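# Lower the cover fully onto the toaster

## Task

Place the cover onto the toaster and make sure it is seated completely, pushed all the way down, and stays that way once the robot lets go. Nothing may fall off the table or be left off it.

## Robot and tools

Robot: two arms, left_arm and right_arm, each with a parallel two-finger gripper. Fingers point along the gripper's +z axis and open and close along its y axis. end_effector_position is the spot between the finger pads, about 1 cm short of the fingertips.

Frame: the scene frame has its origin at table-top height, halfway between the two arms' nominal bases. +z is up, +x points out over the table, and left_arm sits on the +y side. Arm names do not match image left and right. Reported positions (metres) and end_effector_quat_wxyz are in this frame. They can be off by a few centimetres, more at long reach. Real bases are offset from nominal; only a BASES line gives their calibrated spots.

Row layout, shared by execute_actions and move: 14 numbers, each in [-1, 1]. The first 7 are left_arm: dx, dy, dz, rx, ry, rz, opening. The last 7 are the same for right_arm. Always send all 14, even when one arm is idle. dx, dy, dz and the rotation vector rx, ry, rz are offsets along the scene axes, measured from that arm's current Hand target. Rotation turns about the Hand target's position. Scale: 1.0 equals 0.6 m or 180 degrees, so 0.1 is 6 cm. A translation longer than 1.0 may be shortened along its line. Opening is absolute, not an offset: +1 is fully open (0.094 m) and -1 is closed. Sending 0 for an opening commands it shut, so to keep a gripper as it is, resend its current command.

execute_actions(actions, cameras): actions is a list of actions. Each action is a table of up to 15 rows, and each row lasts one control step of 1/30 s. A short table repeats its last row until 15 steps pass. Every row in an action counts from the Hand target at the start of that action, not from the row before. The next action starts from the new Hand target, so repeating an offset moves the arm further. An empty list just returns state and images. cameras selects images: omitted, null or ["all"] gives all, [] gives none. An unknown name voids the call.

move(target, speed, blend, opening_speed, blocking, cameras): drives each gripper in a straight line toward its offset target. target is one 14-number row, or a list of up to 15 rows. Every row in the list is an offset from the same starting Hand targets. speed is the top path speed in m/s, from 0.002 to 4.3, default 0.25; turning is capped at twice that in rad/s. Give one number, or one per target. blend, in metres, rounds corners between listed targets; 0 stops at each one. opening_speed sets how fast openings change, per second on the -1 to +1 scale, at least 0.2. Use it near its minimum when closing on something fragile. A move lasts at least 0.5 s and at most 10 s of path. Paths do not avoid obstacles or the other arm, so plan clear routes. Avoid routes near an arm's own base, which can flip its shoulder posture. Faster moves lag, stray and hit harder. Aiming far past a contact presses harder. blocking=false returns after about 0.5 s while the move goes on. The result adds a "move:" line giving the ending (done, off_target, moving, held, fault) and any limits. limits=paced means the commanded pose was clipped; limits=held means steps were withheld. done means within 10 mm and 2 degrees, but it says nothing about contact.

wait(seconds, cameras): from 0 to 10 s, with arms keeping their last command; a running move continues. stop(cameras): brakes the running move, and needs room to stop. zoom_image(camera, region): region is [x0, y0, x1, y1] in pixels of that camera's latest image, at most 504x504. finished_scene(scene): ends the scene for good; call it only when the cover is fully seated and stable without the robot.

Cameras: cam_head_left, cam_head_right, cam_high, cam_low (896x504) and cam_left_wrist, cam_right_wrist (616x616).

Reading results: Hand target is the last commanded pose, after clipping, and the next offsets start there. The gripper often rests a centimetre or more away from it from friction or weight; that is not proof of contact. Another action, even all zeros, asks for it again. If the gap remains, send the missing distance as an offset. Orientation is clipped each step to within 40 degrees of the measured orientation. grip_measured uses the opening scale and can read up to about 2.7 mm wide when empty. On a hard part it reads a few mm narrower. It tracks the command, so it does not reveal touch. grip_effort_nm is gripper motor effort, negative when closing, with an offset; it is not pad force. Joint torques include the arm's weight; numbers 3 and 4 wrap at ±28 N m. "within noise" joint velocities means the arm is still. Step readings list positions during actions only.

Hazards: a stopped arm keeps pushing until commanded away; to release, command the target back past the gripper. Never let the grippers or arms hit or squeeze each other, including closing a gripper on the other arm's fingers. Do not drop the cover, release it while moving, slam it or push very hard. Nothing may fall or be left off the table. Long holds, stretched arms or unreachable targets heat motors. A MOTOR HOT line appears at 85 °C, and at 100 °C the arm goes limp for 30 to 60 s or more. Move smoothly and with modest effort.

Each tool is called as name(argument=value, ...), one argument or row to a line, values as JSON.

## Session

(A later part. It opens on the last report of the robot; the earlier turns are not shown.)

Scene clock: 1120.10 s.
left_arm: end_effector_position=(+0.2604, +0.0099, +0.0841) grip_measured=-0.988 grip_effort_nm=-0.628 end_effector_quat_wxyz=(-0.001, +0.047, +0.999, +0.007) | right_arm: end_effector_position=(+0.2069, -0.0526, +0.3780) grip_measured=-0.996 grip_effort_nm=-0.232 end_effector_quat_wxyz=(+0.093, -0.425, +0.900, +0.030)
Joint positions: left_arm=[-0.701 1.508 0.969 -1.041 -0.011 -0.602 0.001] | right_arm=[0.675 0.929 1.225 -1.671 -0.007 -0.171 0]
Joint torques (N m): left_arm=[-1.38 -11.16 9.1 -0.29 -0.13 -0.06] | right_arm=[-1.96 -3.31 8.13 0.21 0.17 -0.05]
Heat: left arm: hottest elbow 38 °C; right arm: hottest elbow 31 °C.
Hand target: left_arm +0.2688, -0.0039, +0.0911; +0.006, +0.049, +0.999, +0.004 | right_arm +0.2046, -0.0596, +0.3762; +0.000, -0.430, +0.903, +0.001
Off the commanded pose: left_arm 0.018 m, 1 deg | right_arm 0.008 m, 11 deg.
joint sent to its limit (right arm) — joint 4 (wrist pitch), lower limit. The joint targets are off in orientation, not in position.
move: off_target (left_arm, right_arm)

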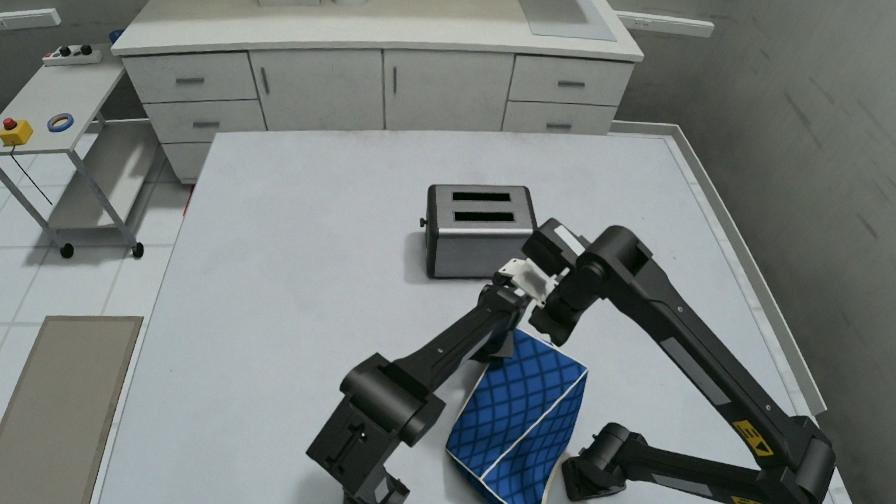

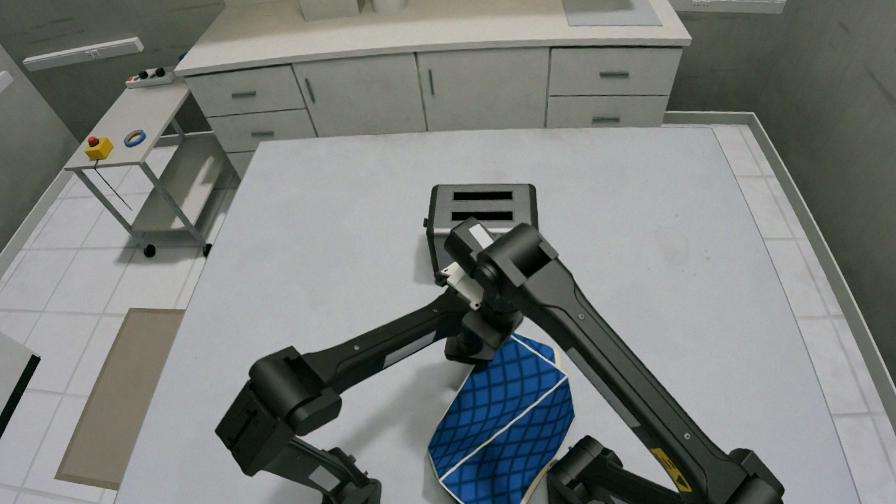

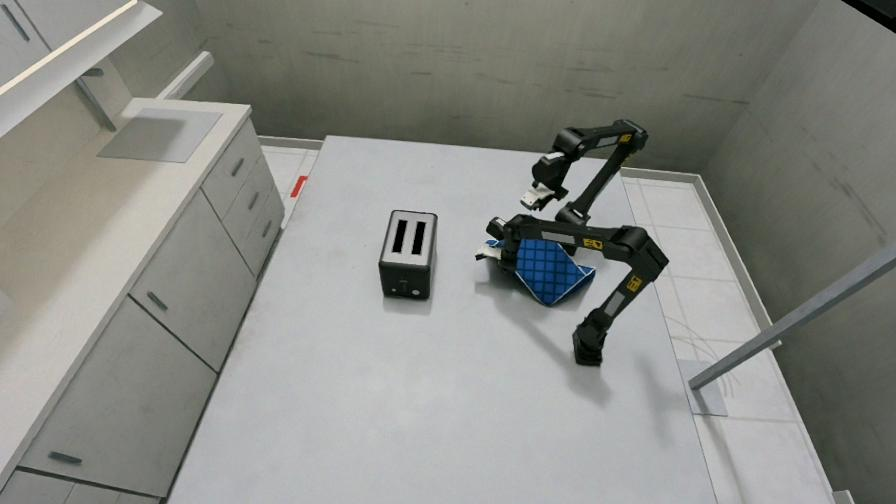

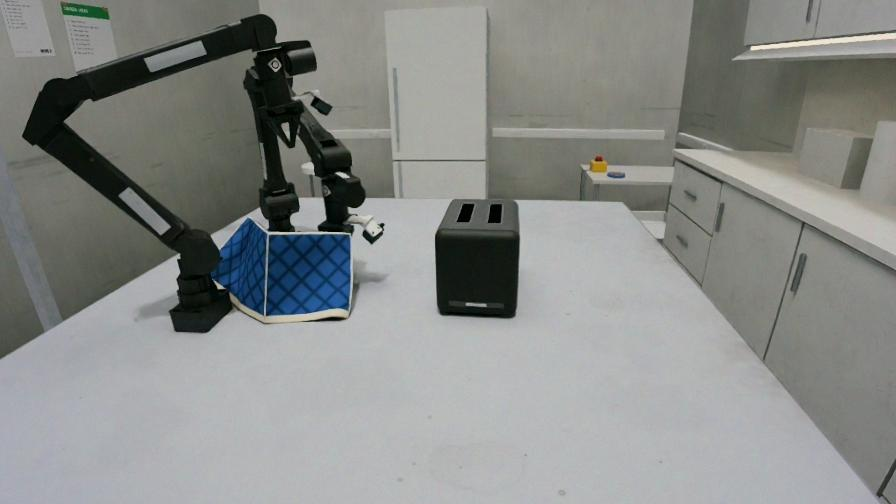

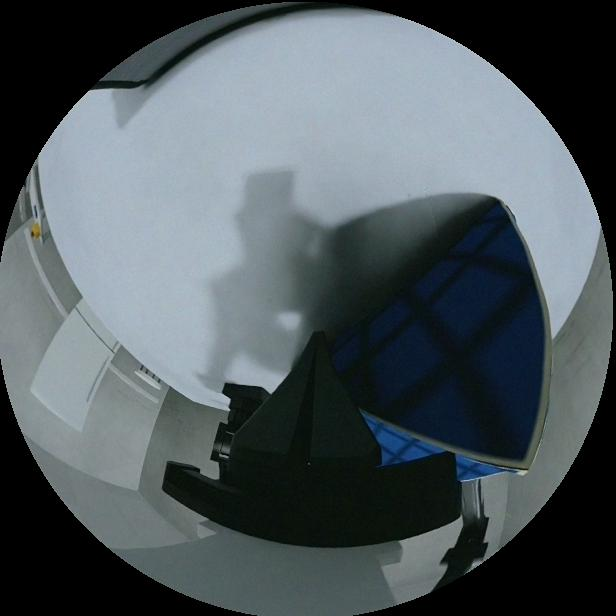

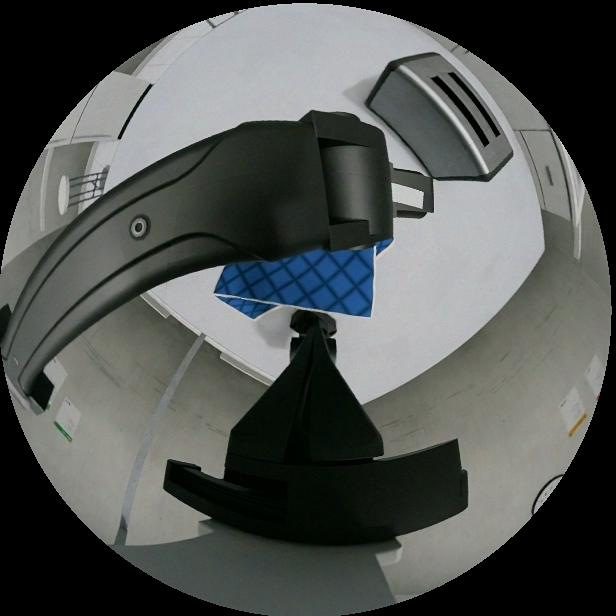

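move(
  target=[
    [0,0.1,0.0,0,0,0,-1, 0,0,0.0,0,0,0,-1],
    [-0.0,0.5,0.4,0,0,0,-1, 0.0,-0.2,0,0,0,0,-1],
  ],
  speed=0.2,
)

Scene clock: 1127.97 s.
left_arm: end_effector_position=(+0.2628, +0.2910, +0.3108) grip_measured=-0.988 grip_effort_nm=-0.632 end_effector_quat_wxyz=(-0.003, +0.051, +0.999, +0.005) | right_arm: end_effector_position=(+0.2095, -0.1747, +0.3792) grip_measured=-0.996 grip_effort_nm=-0.227 end_effector_quat_wxyz=(+0.147, -0.422, +0.894, -0.026)
Joint positions: left_arm=[0.094 1.142 1.247 -1.68 -0.01 0.201 0.001] | right_arm=[0.204 0.723 1.123 -1.671 -0.007 -0.64 0]
Joint torques (N m): left_arm=[1.44 -8 10.58 -0.29 0.13 0.14] | right_arm=[-2.08 -0.73 7.94 0.36 0.12 -0.04]
Heat: left arm: hottest elbow 38 °C; right arm: hottest elbow 31 °C.
Hand target: left_arm +0.2687, +0.2961, +0.3311; +0.006, +0.049, +0.999, +0.004 | right_arm +0.2046, -0.1797, +0.3763; +0.000, -0.429, +0.903, +0.001
Off the commanded pose: left_arm 0.022 m, 1 deg | right_arm 0.008 m, 17 deg.
joint sent to its limit (left arm) — joint 4 (wrist pitch), lower limit. The joint targets still meet the commanded pose.
joint sent to its limit (right arm) — joint 4 (wrist pitch), lower limit. The joint targets are off in orientation, not in position.
move: off_target (left_arm, right_arm)

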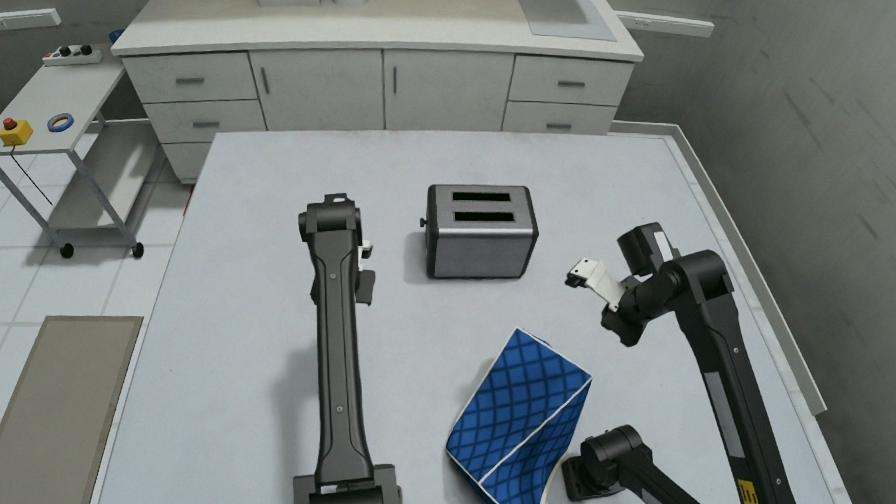

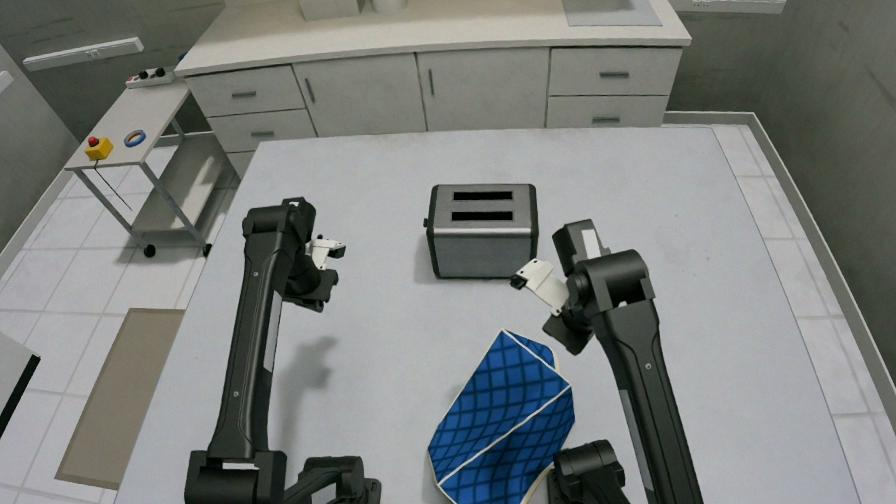

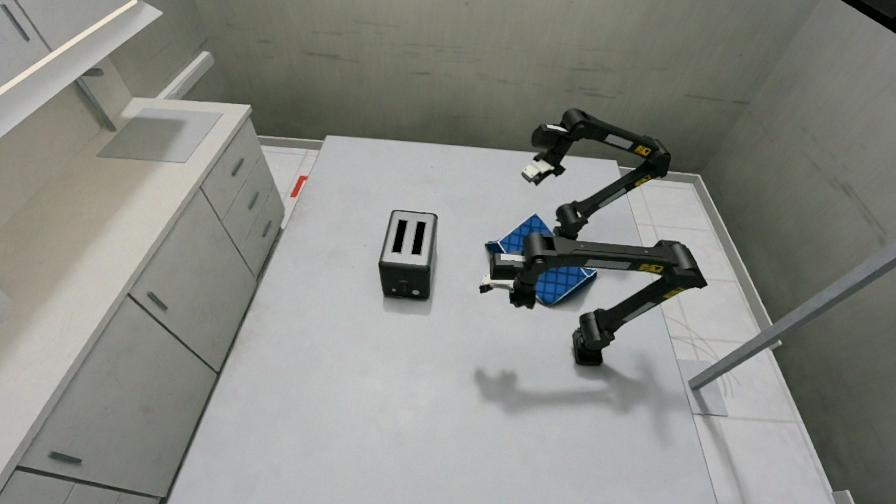

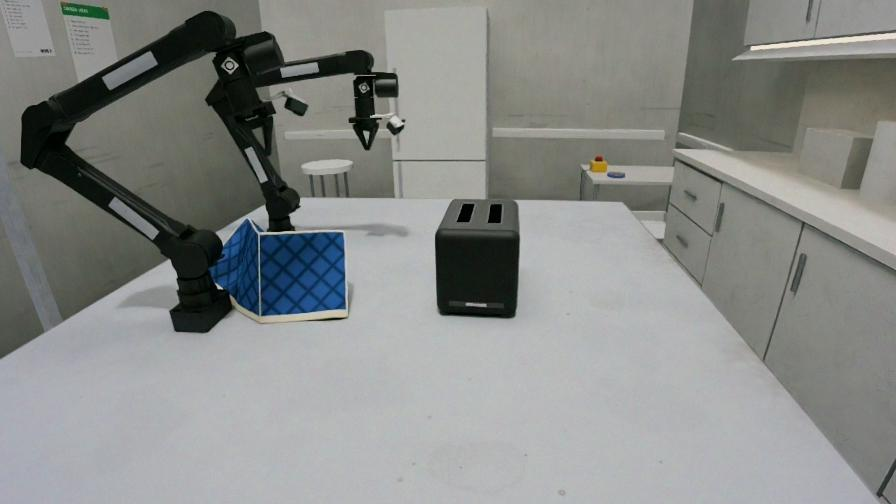

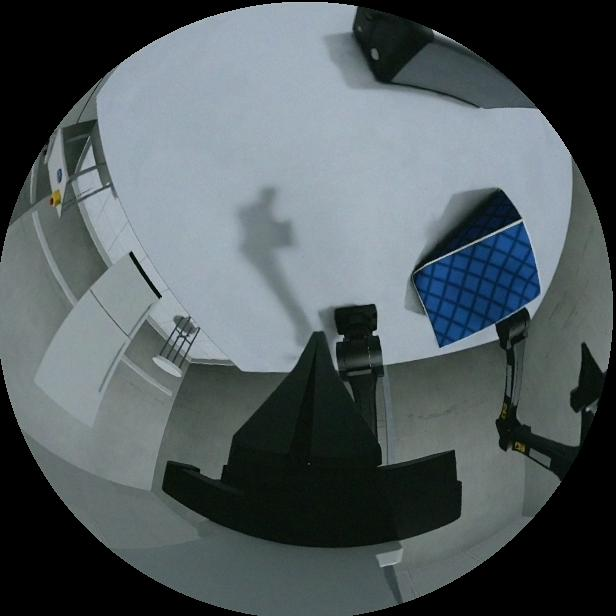

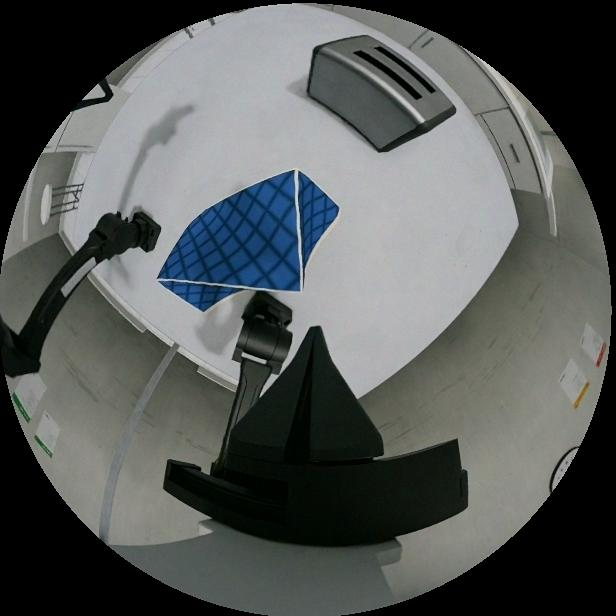

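move(
  target=[
    [-0.24,-0.5,0.0,0,0,0,1, 0.0,-0.2,0.05,0,0,0,-1],
    [-0.24,-0.5,-0.3,0,0,0,1, 0.0,-0.2,0.05,0,0,0,-1],
  ],
  speed=0.2,
)

Scene clock: 1155.83 s.
left_arm: end_effector_position=(+0.1254, +0.0031, +0.1515) grip_measured=+0.998 grip_effort_nm=0.105 end_effector_quat_wxyz=(+0.002, +0.046, +0.999, +0.007) | right_arm: end_effector_position=(+0.2017, -0.2944, +0.3833) grip_measured=-0.996 grip_effort_nm=-0.217 end_effector_quat_wxyz=(+0.113, -0.422, +0.893, -0.110)
Joint positions: left_arm=[-1.006 1.197 0.866 -1.25 -0.011 -0.909 0.094] | right_arm=[-0.385 0.712 1.128 -1.671 -0.006 -1.23 0]
Joint torques (N m): left_arm=[-1.49 -6.95 7.23 0.32 -0.21 -0.03] | right_arm=[-2.02 0.73 13.96 0.38 0.09 -0.02]
Heat: left arm: hottest elbow 42 °C; right arm: hottest elbow 32 °C.
Hand target: left_arm +0.1247, -0.0039, +0.1510; +0.006, +0.049, +0.999, +0.004 | right_arm +0.2047, -0.2996, +0.4063; +0.000, -0.430, +0.903, +0.001
Off the commanded pose: left_arm 0.007 m, 1 deg | right_arm 0.024 m, 18 deg.
joint sent to its limit (right arm) — joint 4 (wrist pitch), lower limit. The joint targets are off in orientation, not in position.
move: off_target (right_arm)

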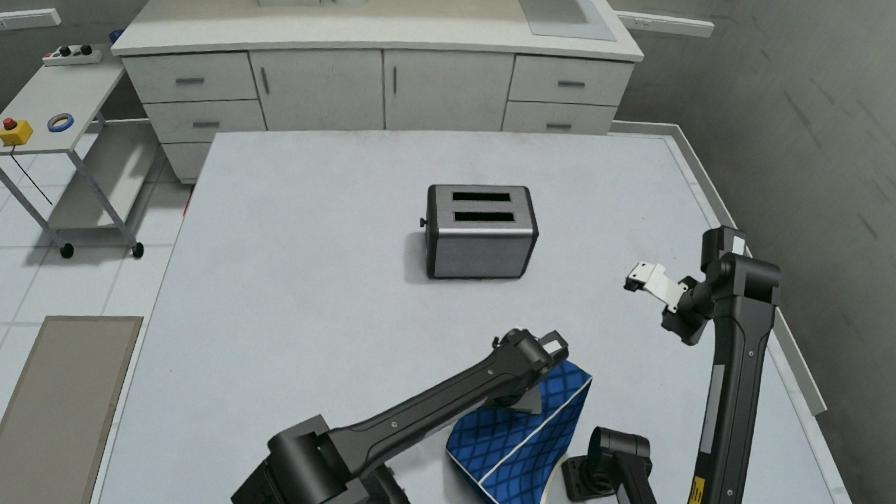

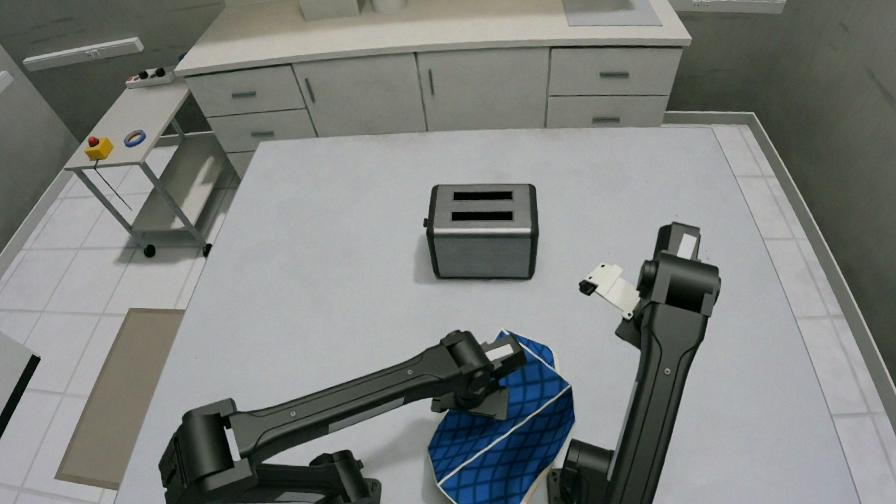

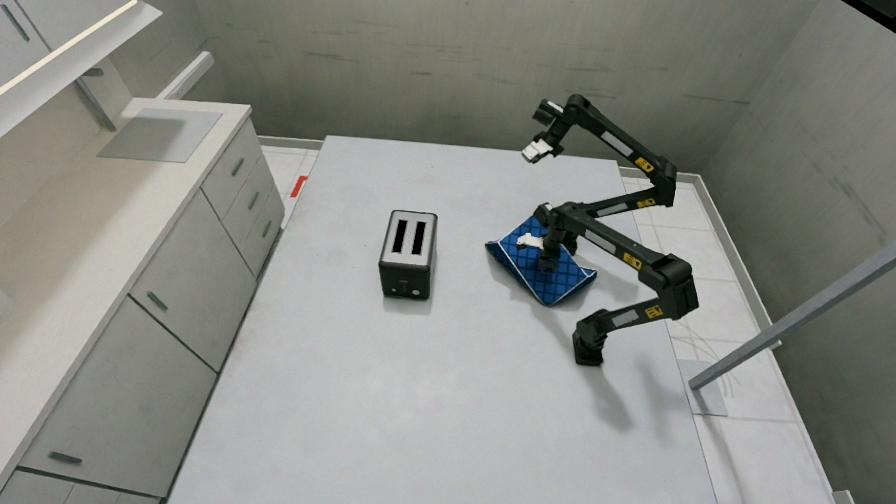

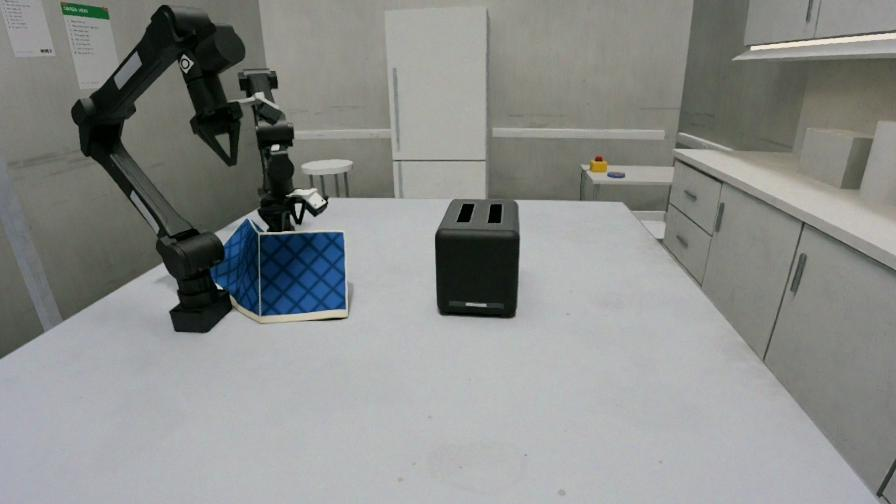

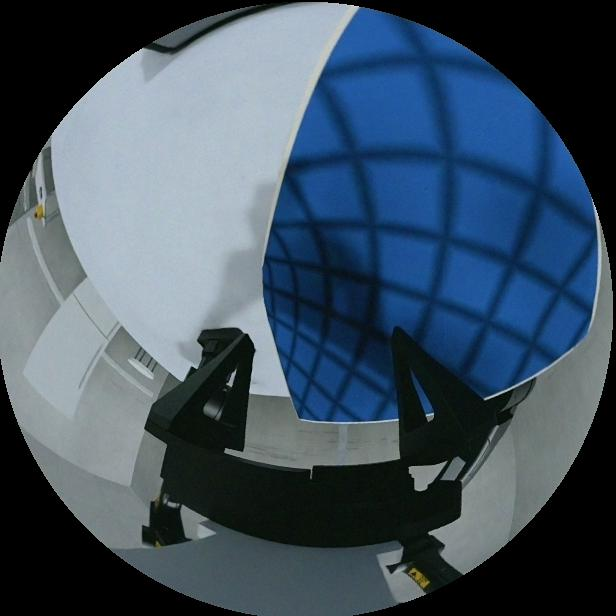

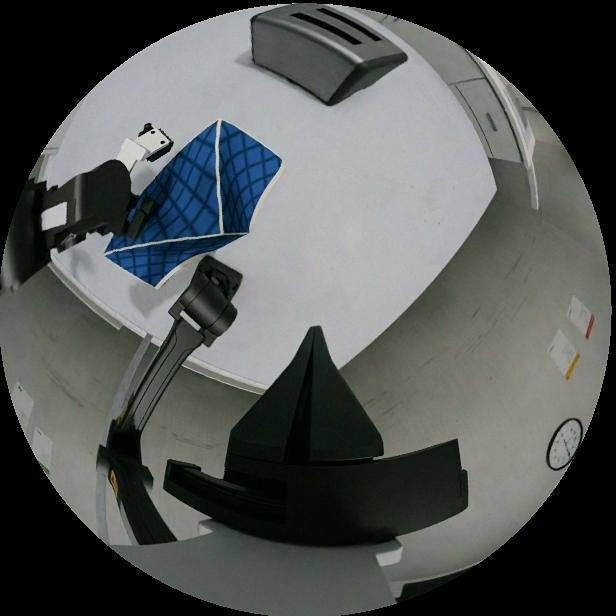

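move(
  target=[
    [-0.01,-0.08,0.01,0,0,0,1, 0,0,0,0,0,0,-1],
    [-0.01,-0.08,-0.04,0,0,0,1, 0,0,0,0,0,0,-1],
    [0.28,-0.0,-0.04,0,0,-0.3,1, 0,0,0,0,0,0,-1],
  ],
  speed=0.15,
)

Scene clock: 1164.43 s.
left_arm: end_effector_position=(+0.2745, +0.0037, +0.1193) grip_measured=+0.998 grip_effort_nm=0.090 end_effector_quat_wxyz=(-0.008, +0.498, +0.867, +0.005) | right_arm: end_effector_position=(+0.2016, -0.2947, +0.3833) grip_measured=-0.996 grip_effort_nm=-0.227 end_effector_quat_wxyz=(+0.112, -0.422, +0.893, -0.110)
Joint positions: left_arm=[-0.69 1.503 1.068 -1.153 -0.008 0.359 0.094] | right_arm=[-0.385 0.712 1.128 -1.671 -0.005 -1.231 0]
Joint torques (N m): left_arm=[1.14 -11.28 9.52 0.25 0.16 0.17] | right_arm=[-2.08 0.79 14 0.36 0.05 -0.02]
Heat: left arm: hottest elbow 41 °C; right arm: hottest elbow 34 °C.
Hand target: left_arm +0.2927, -0.0039, +0.1271; +0.007, +0.497, +0.868, +0.001 | right_arm +0.2046, -0.2997, +0.4062; +0.000, -0.429, +0.903, +0.001
Off the commanded pose: left_arm 0.021 m, 2 deg | right_arm 0.024 m, 18 deg.
joint sent to its limit (right arm) — joint 4 (wrist pitch), lower limit. The joint targets are off in orientation, not in position.
move: off_target (left_arm, right_arm)

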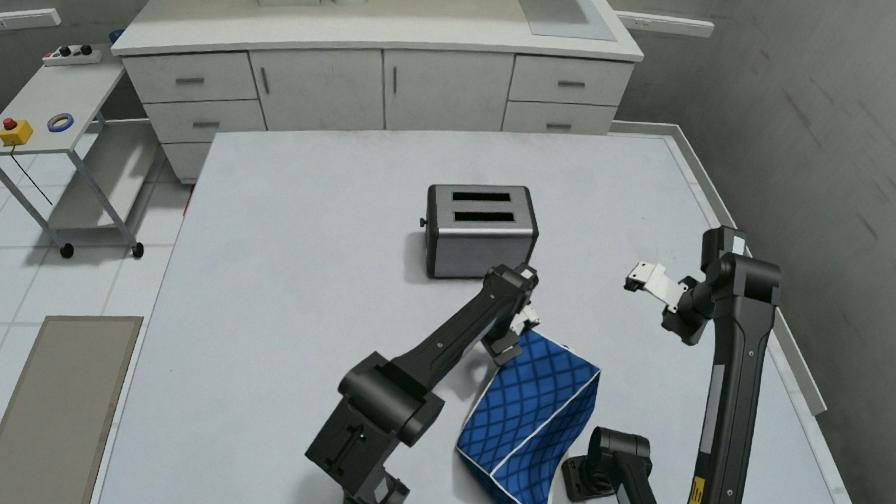

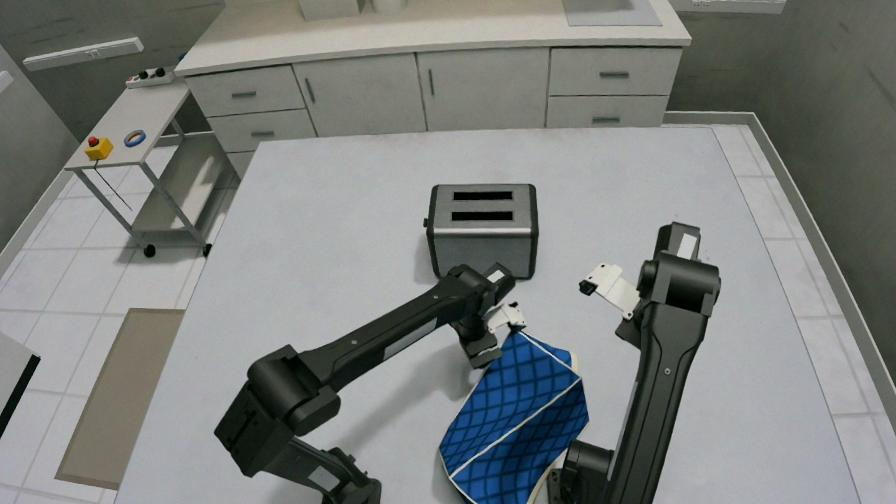

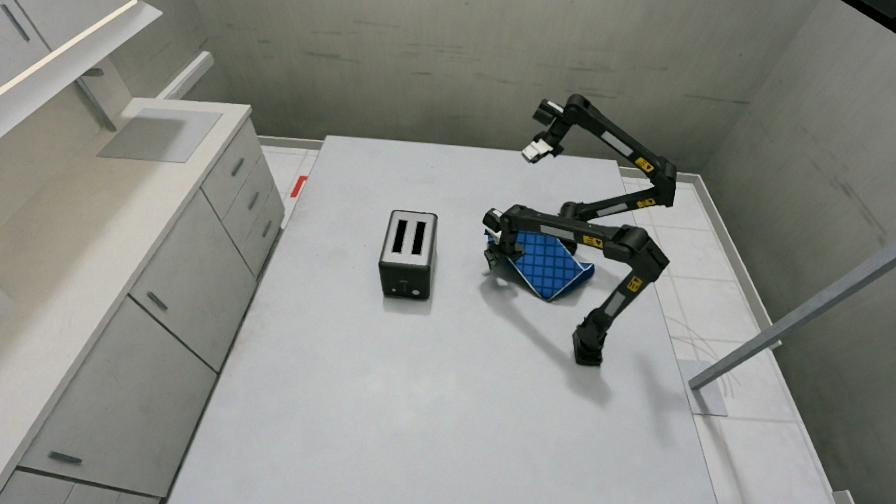

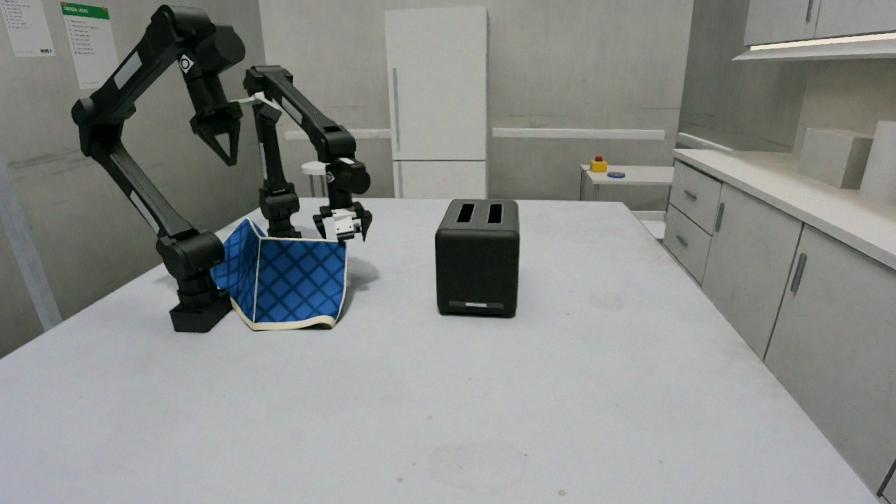

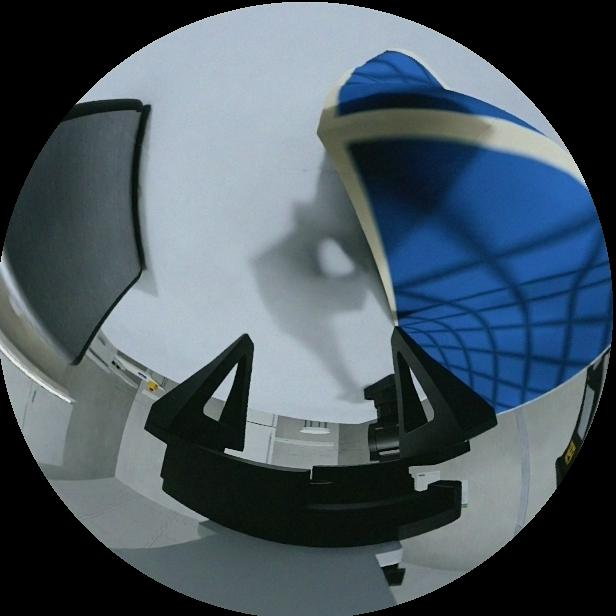

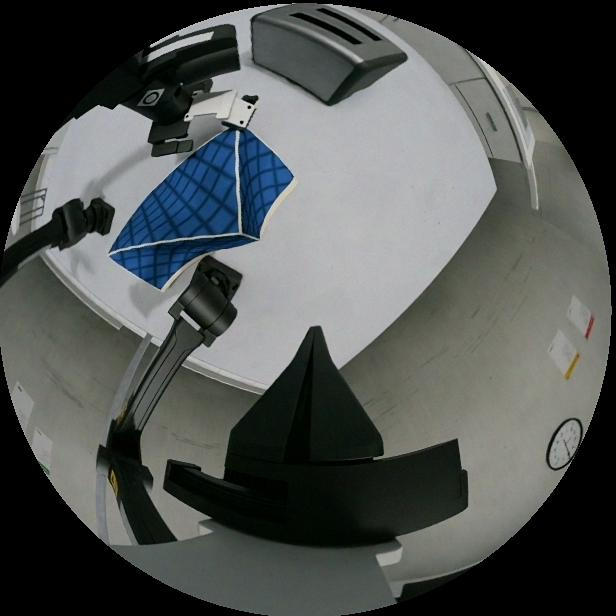

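move(
  target=[
    [0.0,0.05,0.17,0,0,0.14,1, 0,0,0,0,0,0,-1],
    [-0.2,0.06,0.17,0,0,0.14,1, 0,0,0,0,0,0,-1],
  ],
  speed=0.2,
)

Scene clock: 1181.10 s.
left_arm: end_effector_position=(+0.1776, +0.0335, +0.2240) grip_measured=+0.998 grip_effort_nm=0.090 end_effector_quat_wxyz=(+0.003, +0.293, +0.956, +0.003) | right_arm: end_effector_position=(+0.2016, -0.2947, +0.3833) grip_measured=-0.996 grip_effort_nm=-0.227 end_effector_quat_wxyz=(+0.112, -0.422, +0.893, -0.110)
Joint positions: left_arm=[-0.811 1.165 1.037 -1.44 -0.008 -0.211 0.094] | right_arm=[-0.385 0.712 1.128 -1.671 -0.005 -1.231 0]
Joint torques (N m): left_arm=[-1.44 -9.05 7.46 -0.38 -0.17 -0.05] | right_arm=[-2.02 0.85 13.98 0.35 0.05 -0.02]
Heat: left arm: hottest elbow 41 °C; right arm: hottest elbow 37 °C.
Hand target: left_arm +0.1728, +0.0321, +0.2291; +0.007, +0.296, +0.955, +0.003 | right_arm +0.2046, -0.2996, +0.4062; +0.000, -0.429, +0.903, +0.001
Off the commanded pose: left_arm 0.007 m, 1 deg | right_arm 0.024 m, 18 deg.
joint sent to its limit (right arm) — joint 4 (wrist pitch), lower limit. The joint targets are off in orientation, not in position.
move: off_target (right_arm)

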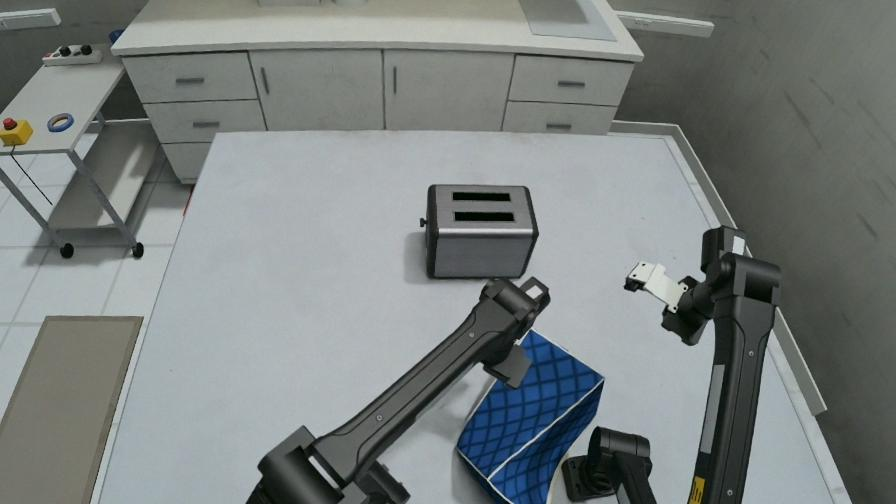

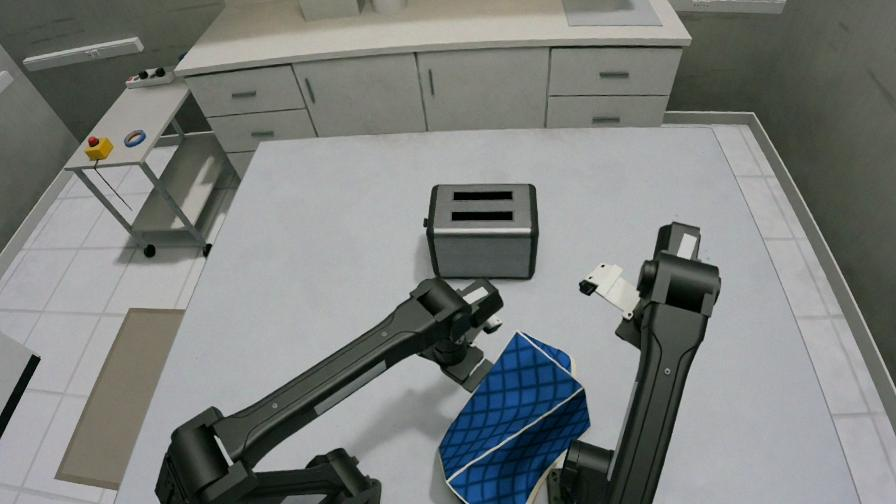

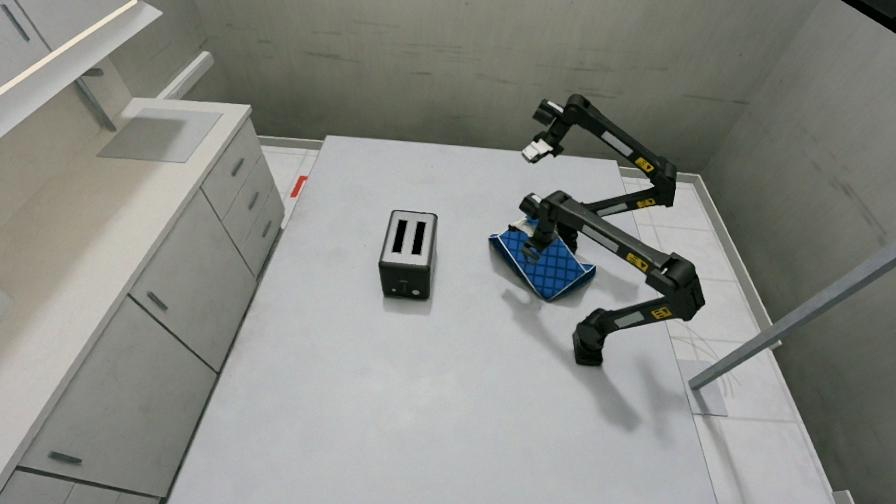

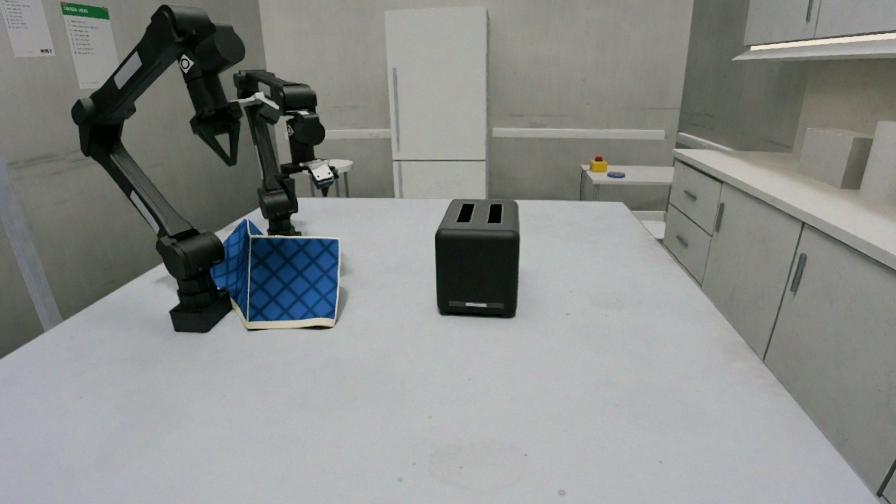

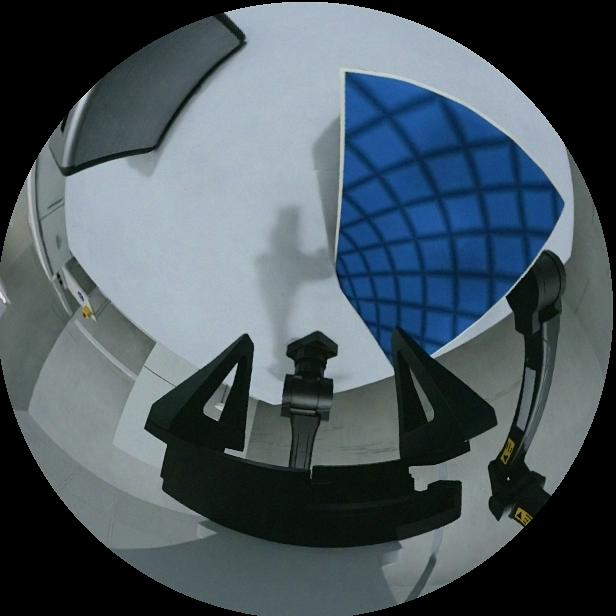

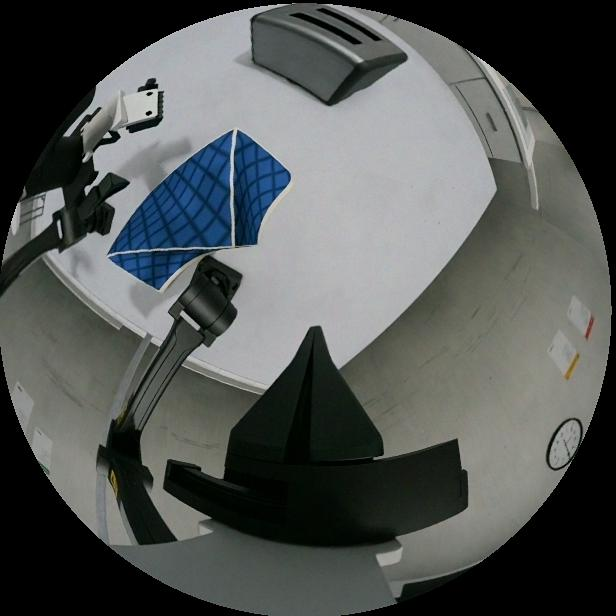

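move(
  target=[
    [0.145,-0.14,0.0,0,0,0,1, 0,0,0,0,0,0,-1],
    [0.145,-0.14,-0.12,0,0,0,1, 0,0,0,0,0,0,-1],
  ],
  speed=0.15,
)

Scene clock: 1188.57 s.
left_arm: end_effector_position=(+0.2554, -0.0476, +0.1575) grip_measured=+0.998 grip_effort_nm=0.100 end_effector_quat_wxyz=(+0.001, +0.293, +0.956, +0.004) | right_arm: end_effector_position=(+0.2016, -0.2947, +0.3833) grip_measured=-0.996 grip_effort_nm=-0.227 end_effector_quat_wxyz=(+0.112, -0.422, +0.893, -0.110)
Joint positions: left_arm=[-0.811 1.508 1.181 -1.247 -0.008 -0.212 0.094] | right_arm=[-0.385 0.712 1.128 -1.671 -0.005 -1.231 0]
Joint torques (N m): left_arm=[-0.21 -12.57 7.35 0.42 -0.12 0.09] | right_arm=[-2.02 0.97 14 0.35 0.05 -0.02]
Heat: left arm: hottest elbow 40 °C; right arm: hottest elbow 38 °C.
Hand target: left_arm +0.2596, -0.0519, +0.1570; +0.007, +0.296, +0.955, +0.003 | right_arm +0.2046, -0.2996, +0.4062; +0.000, -0.429, +0.903, +0.001
Off the commanded pose: left_arm 0.006 m, 1 deg | right_arm 0.024 m, 18 deg.
joint sent to its limit (right arm) — joint 4 (wrist pitch), lower limit. The joint targets are off in orientation, not in position.
move: off_target (right_arm)

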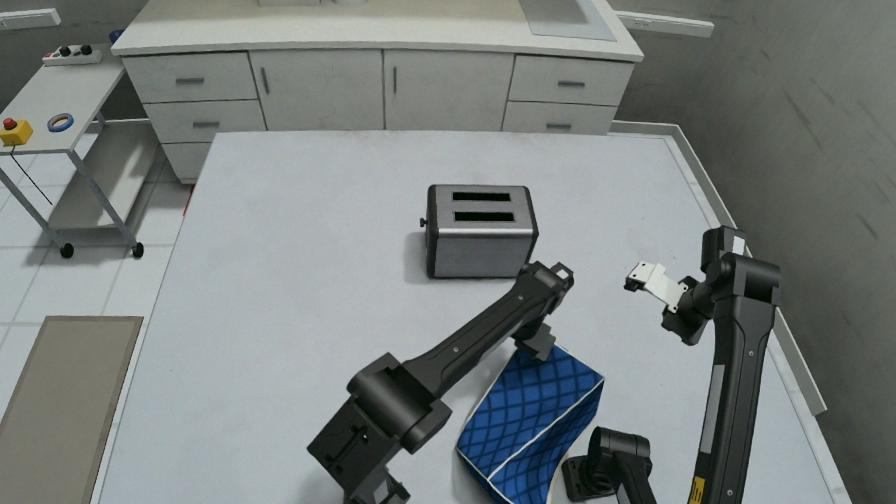

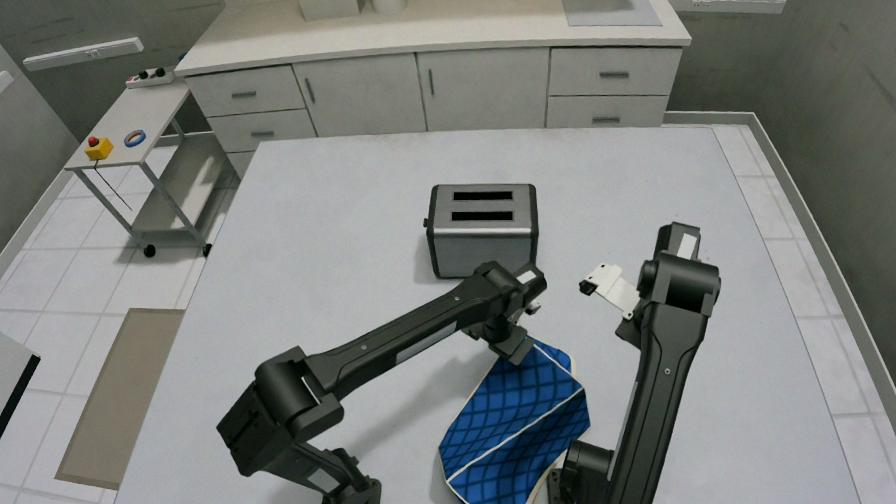

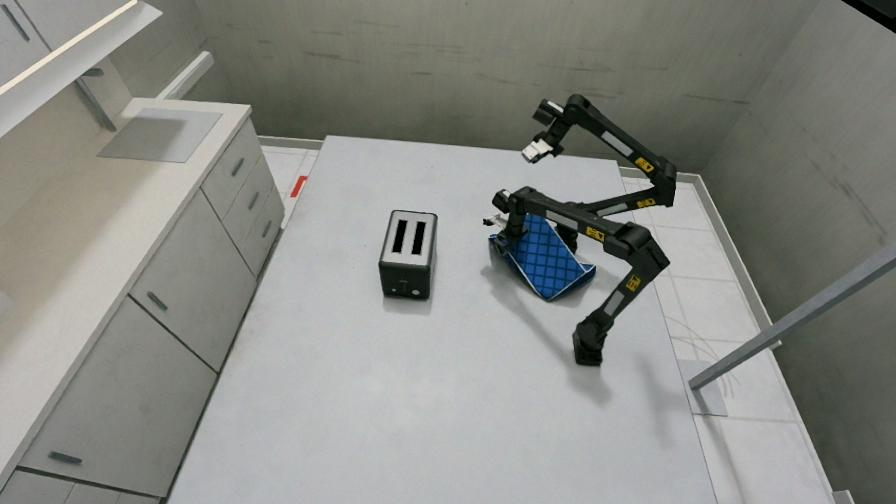

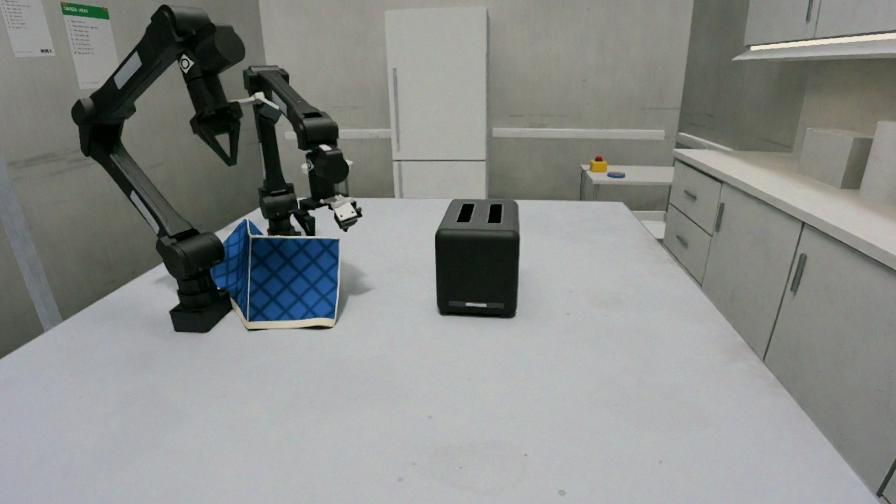

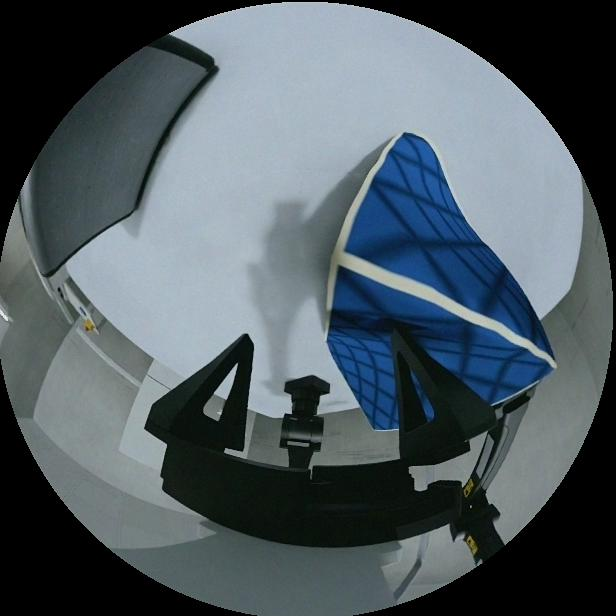

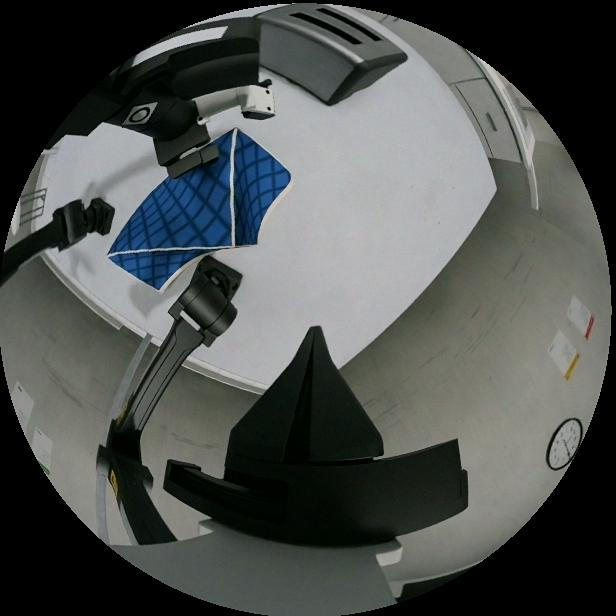

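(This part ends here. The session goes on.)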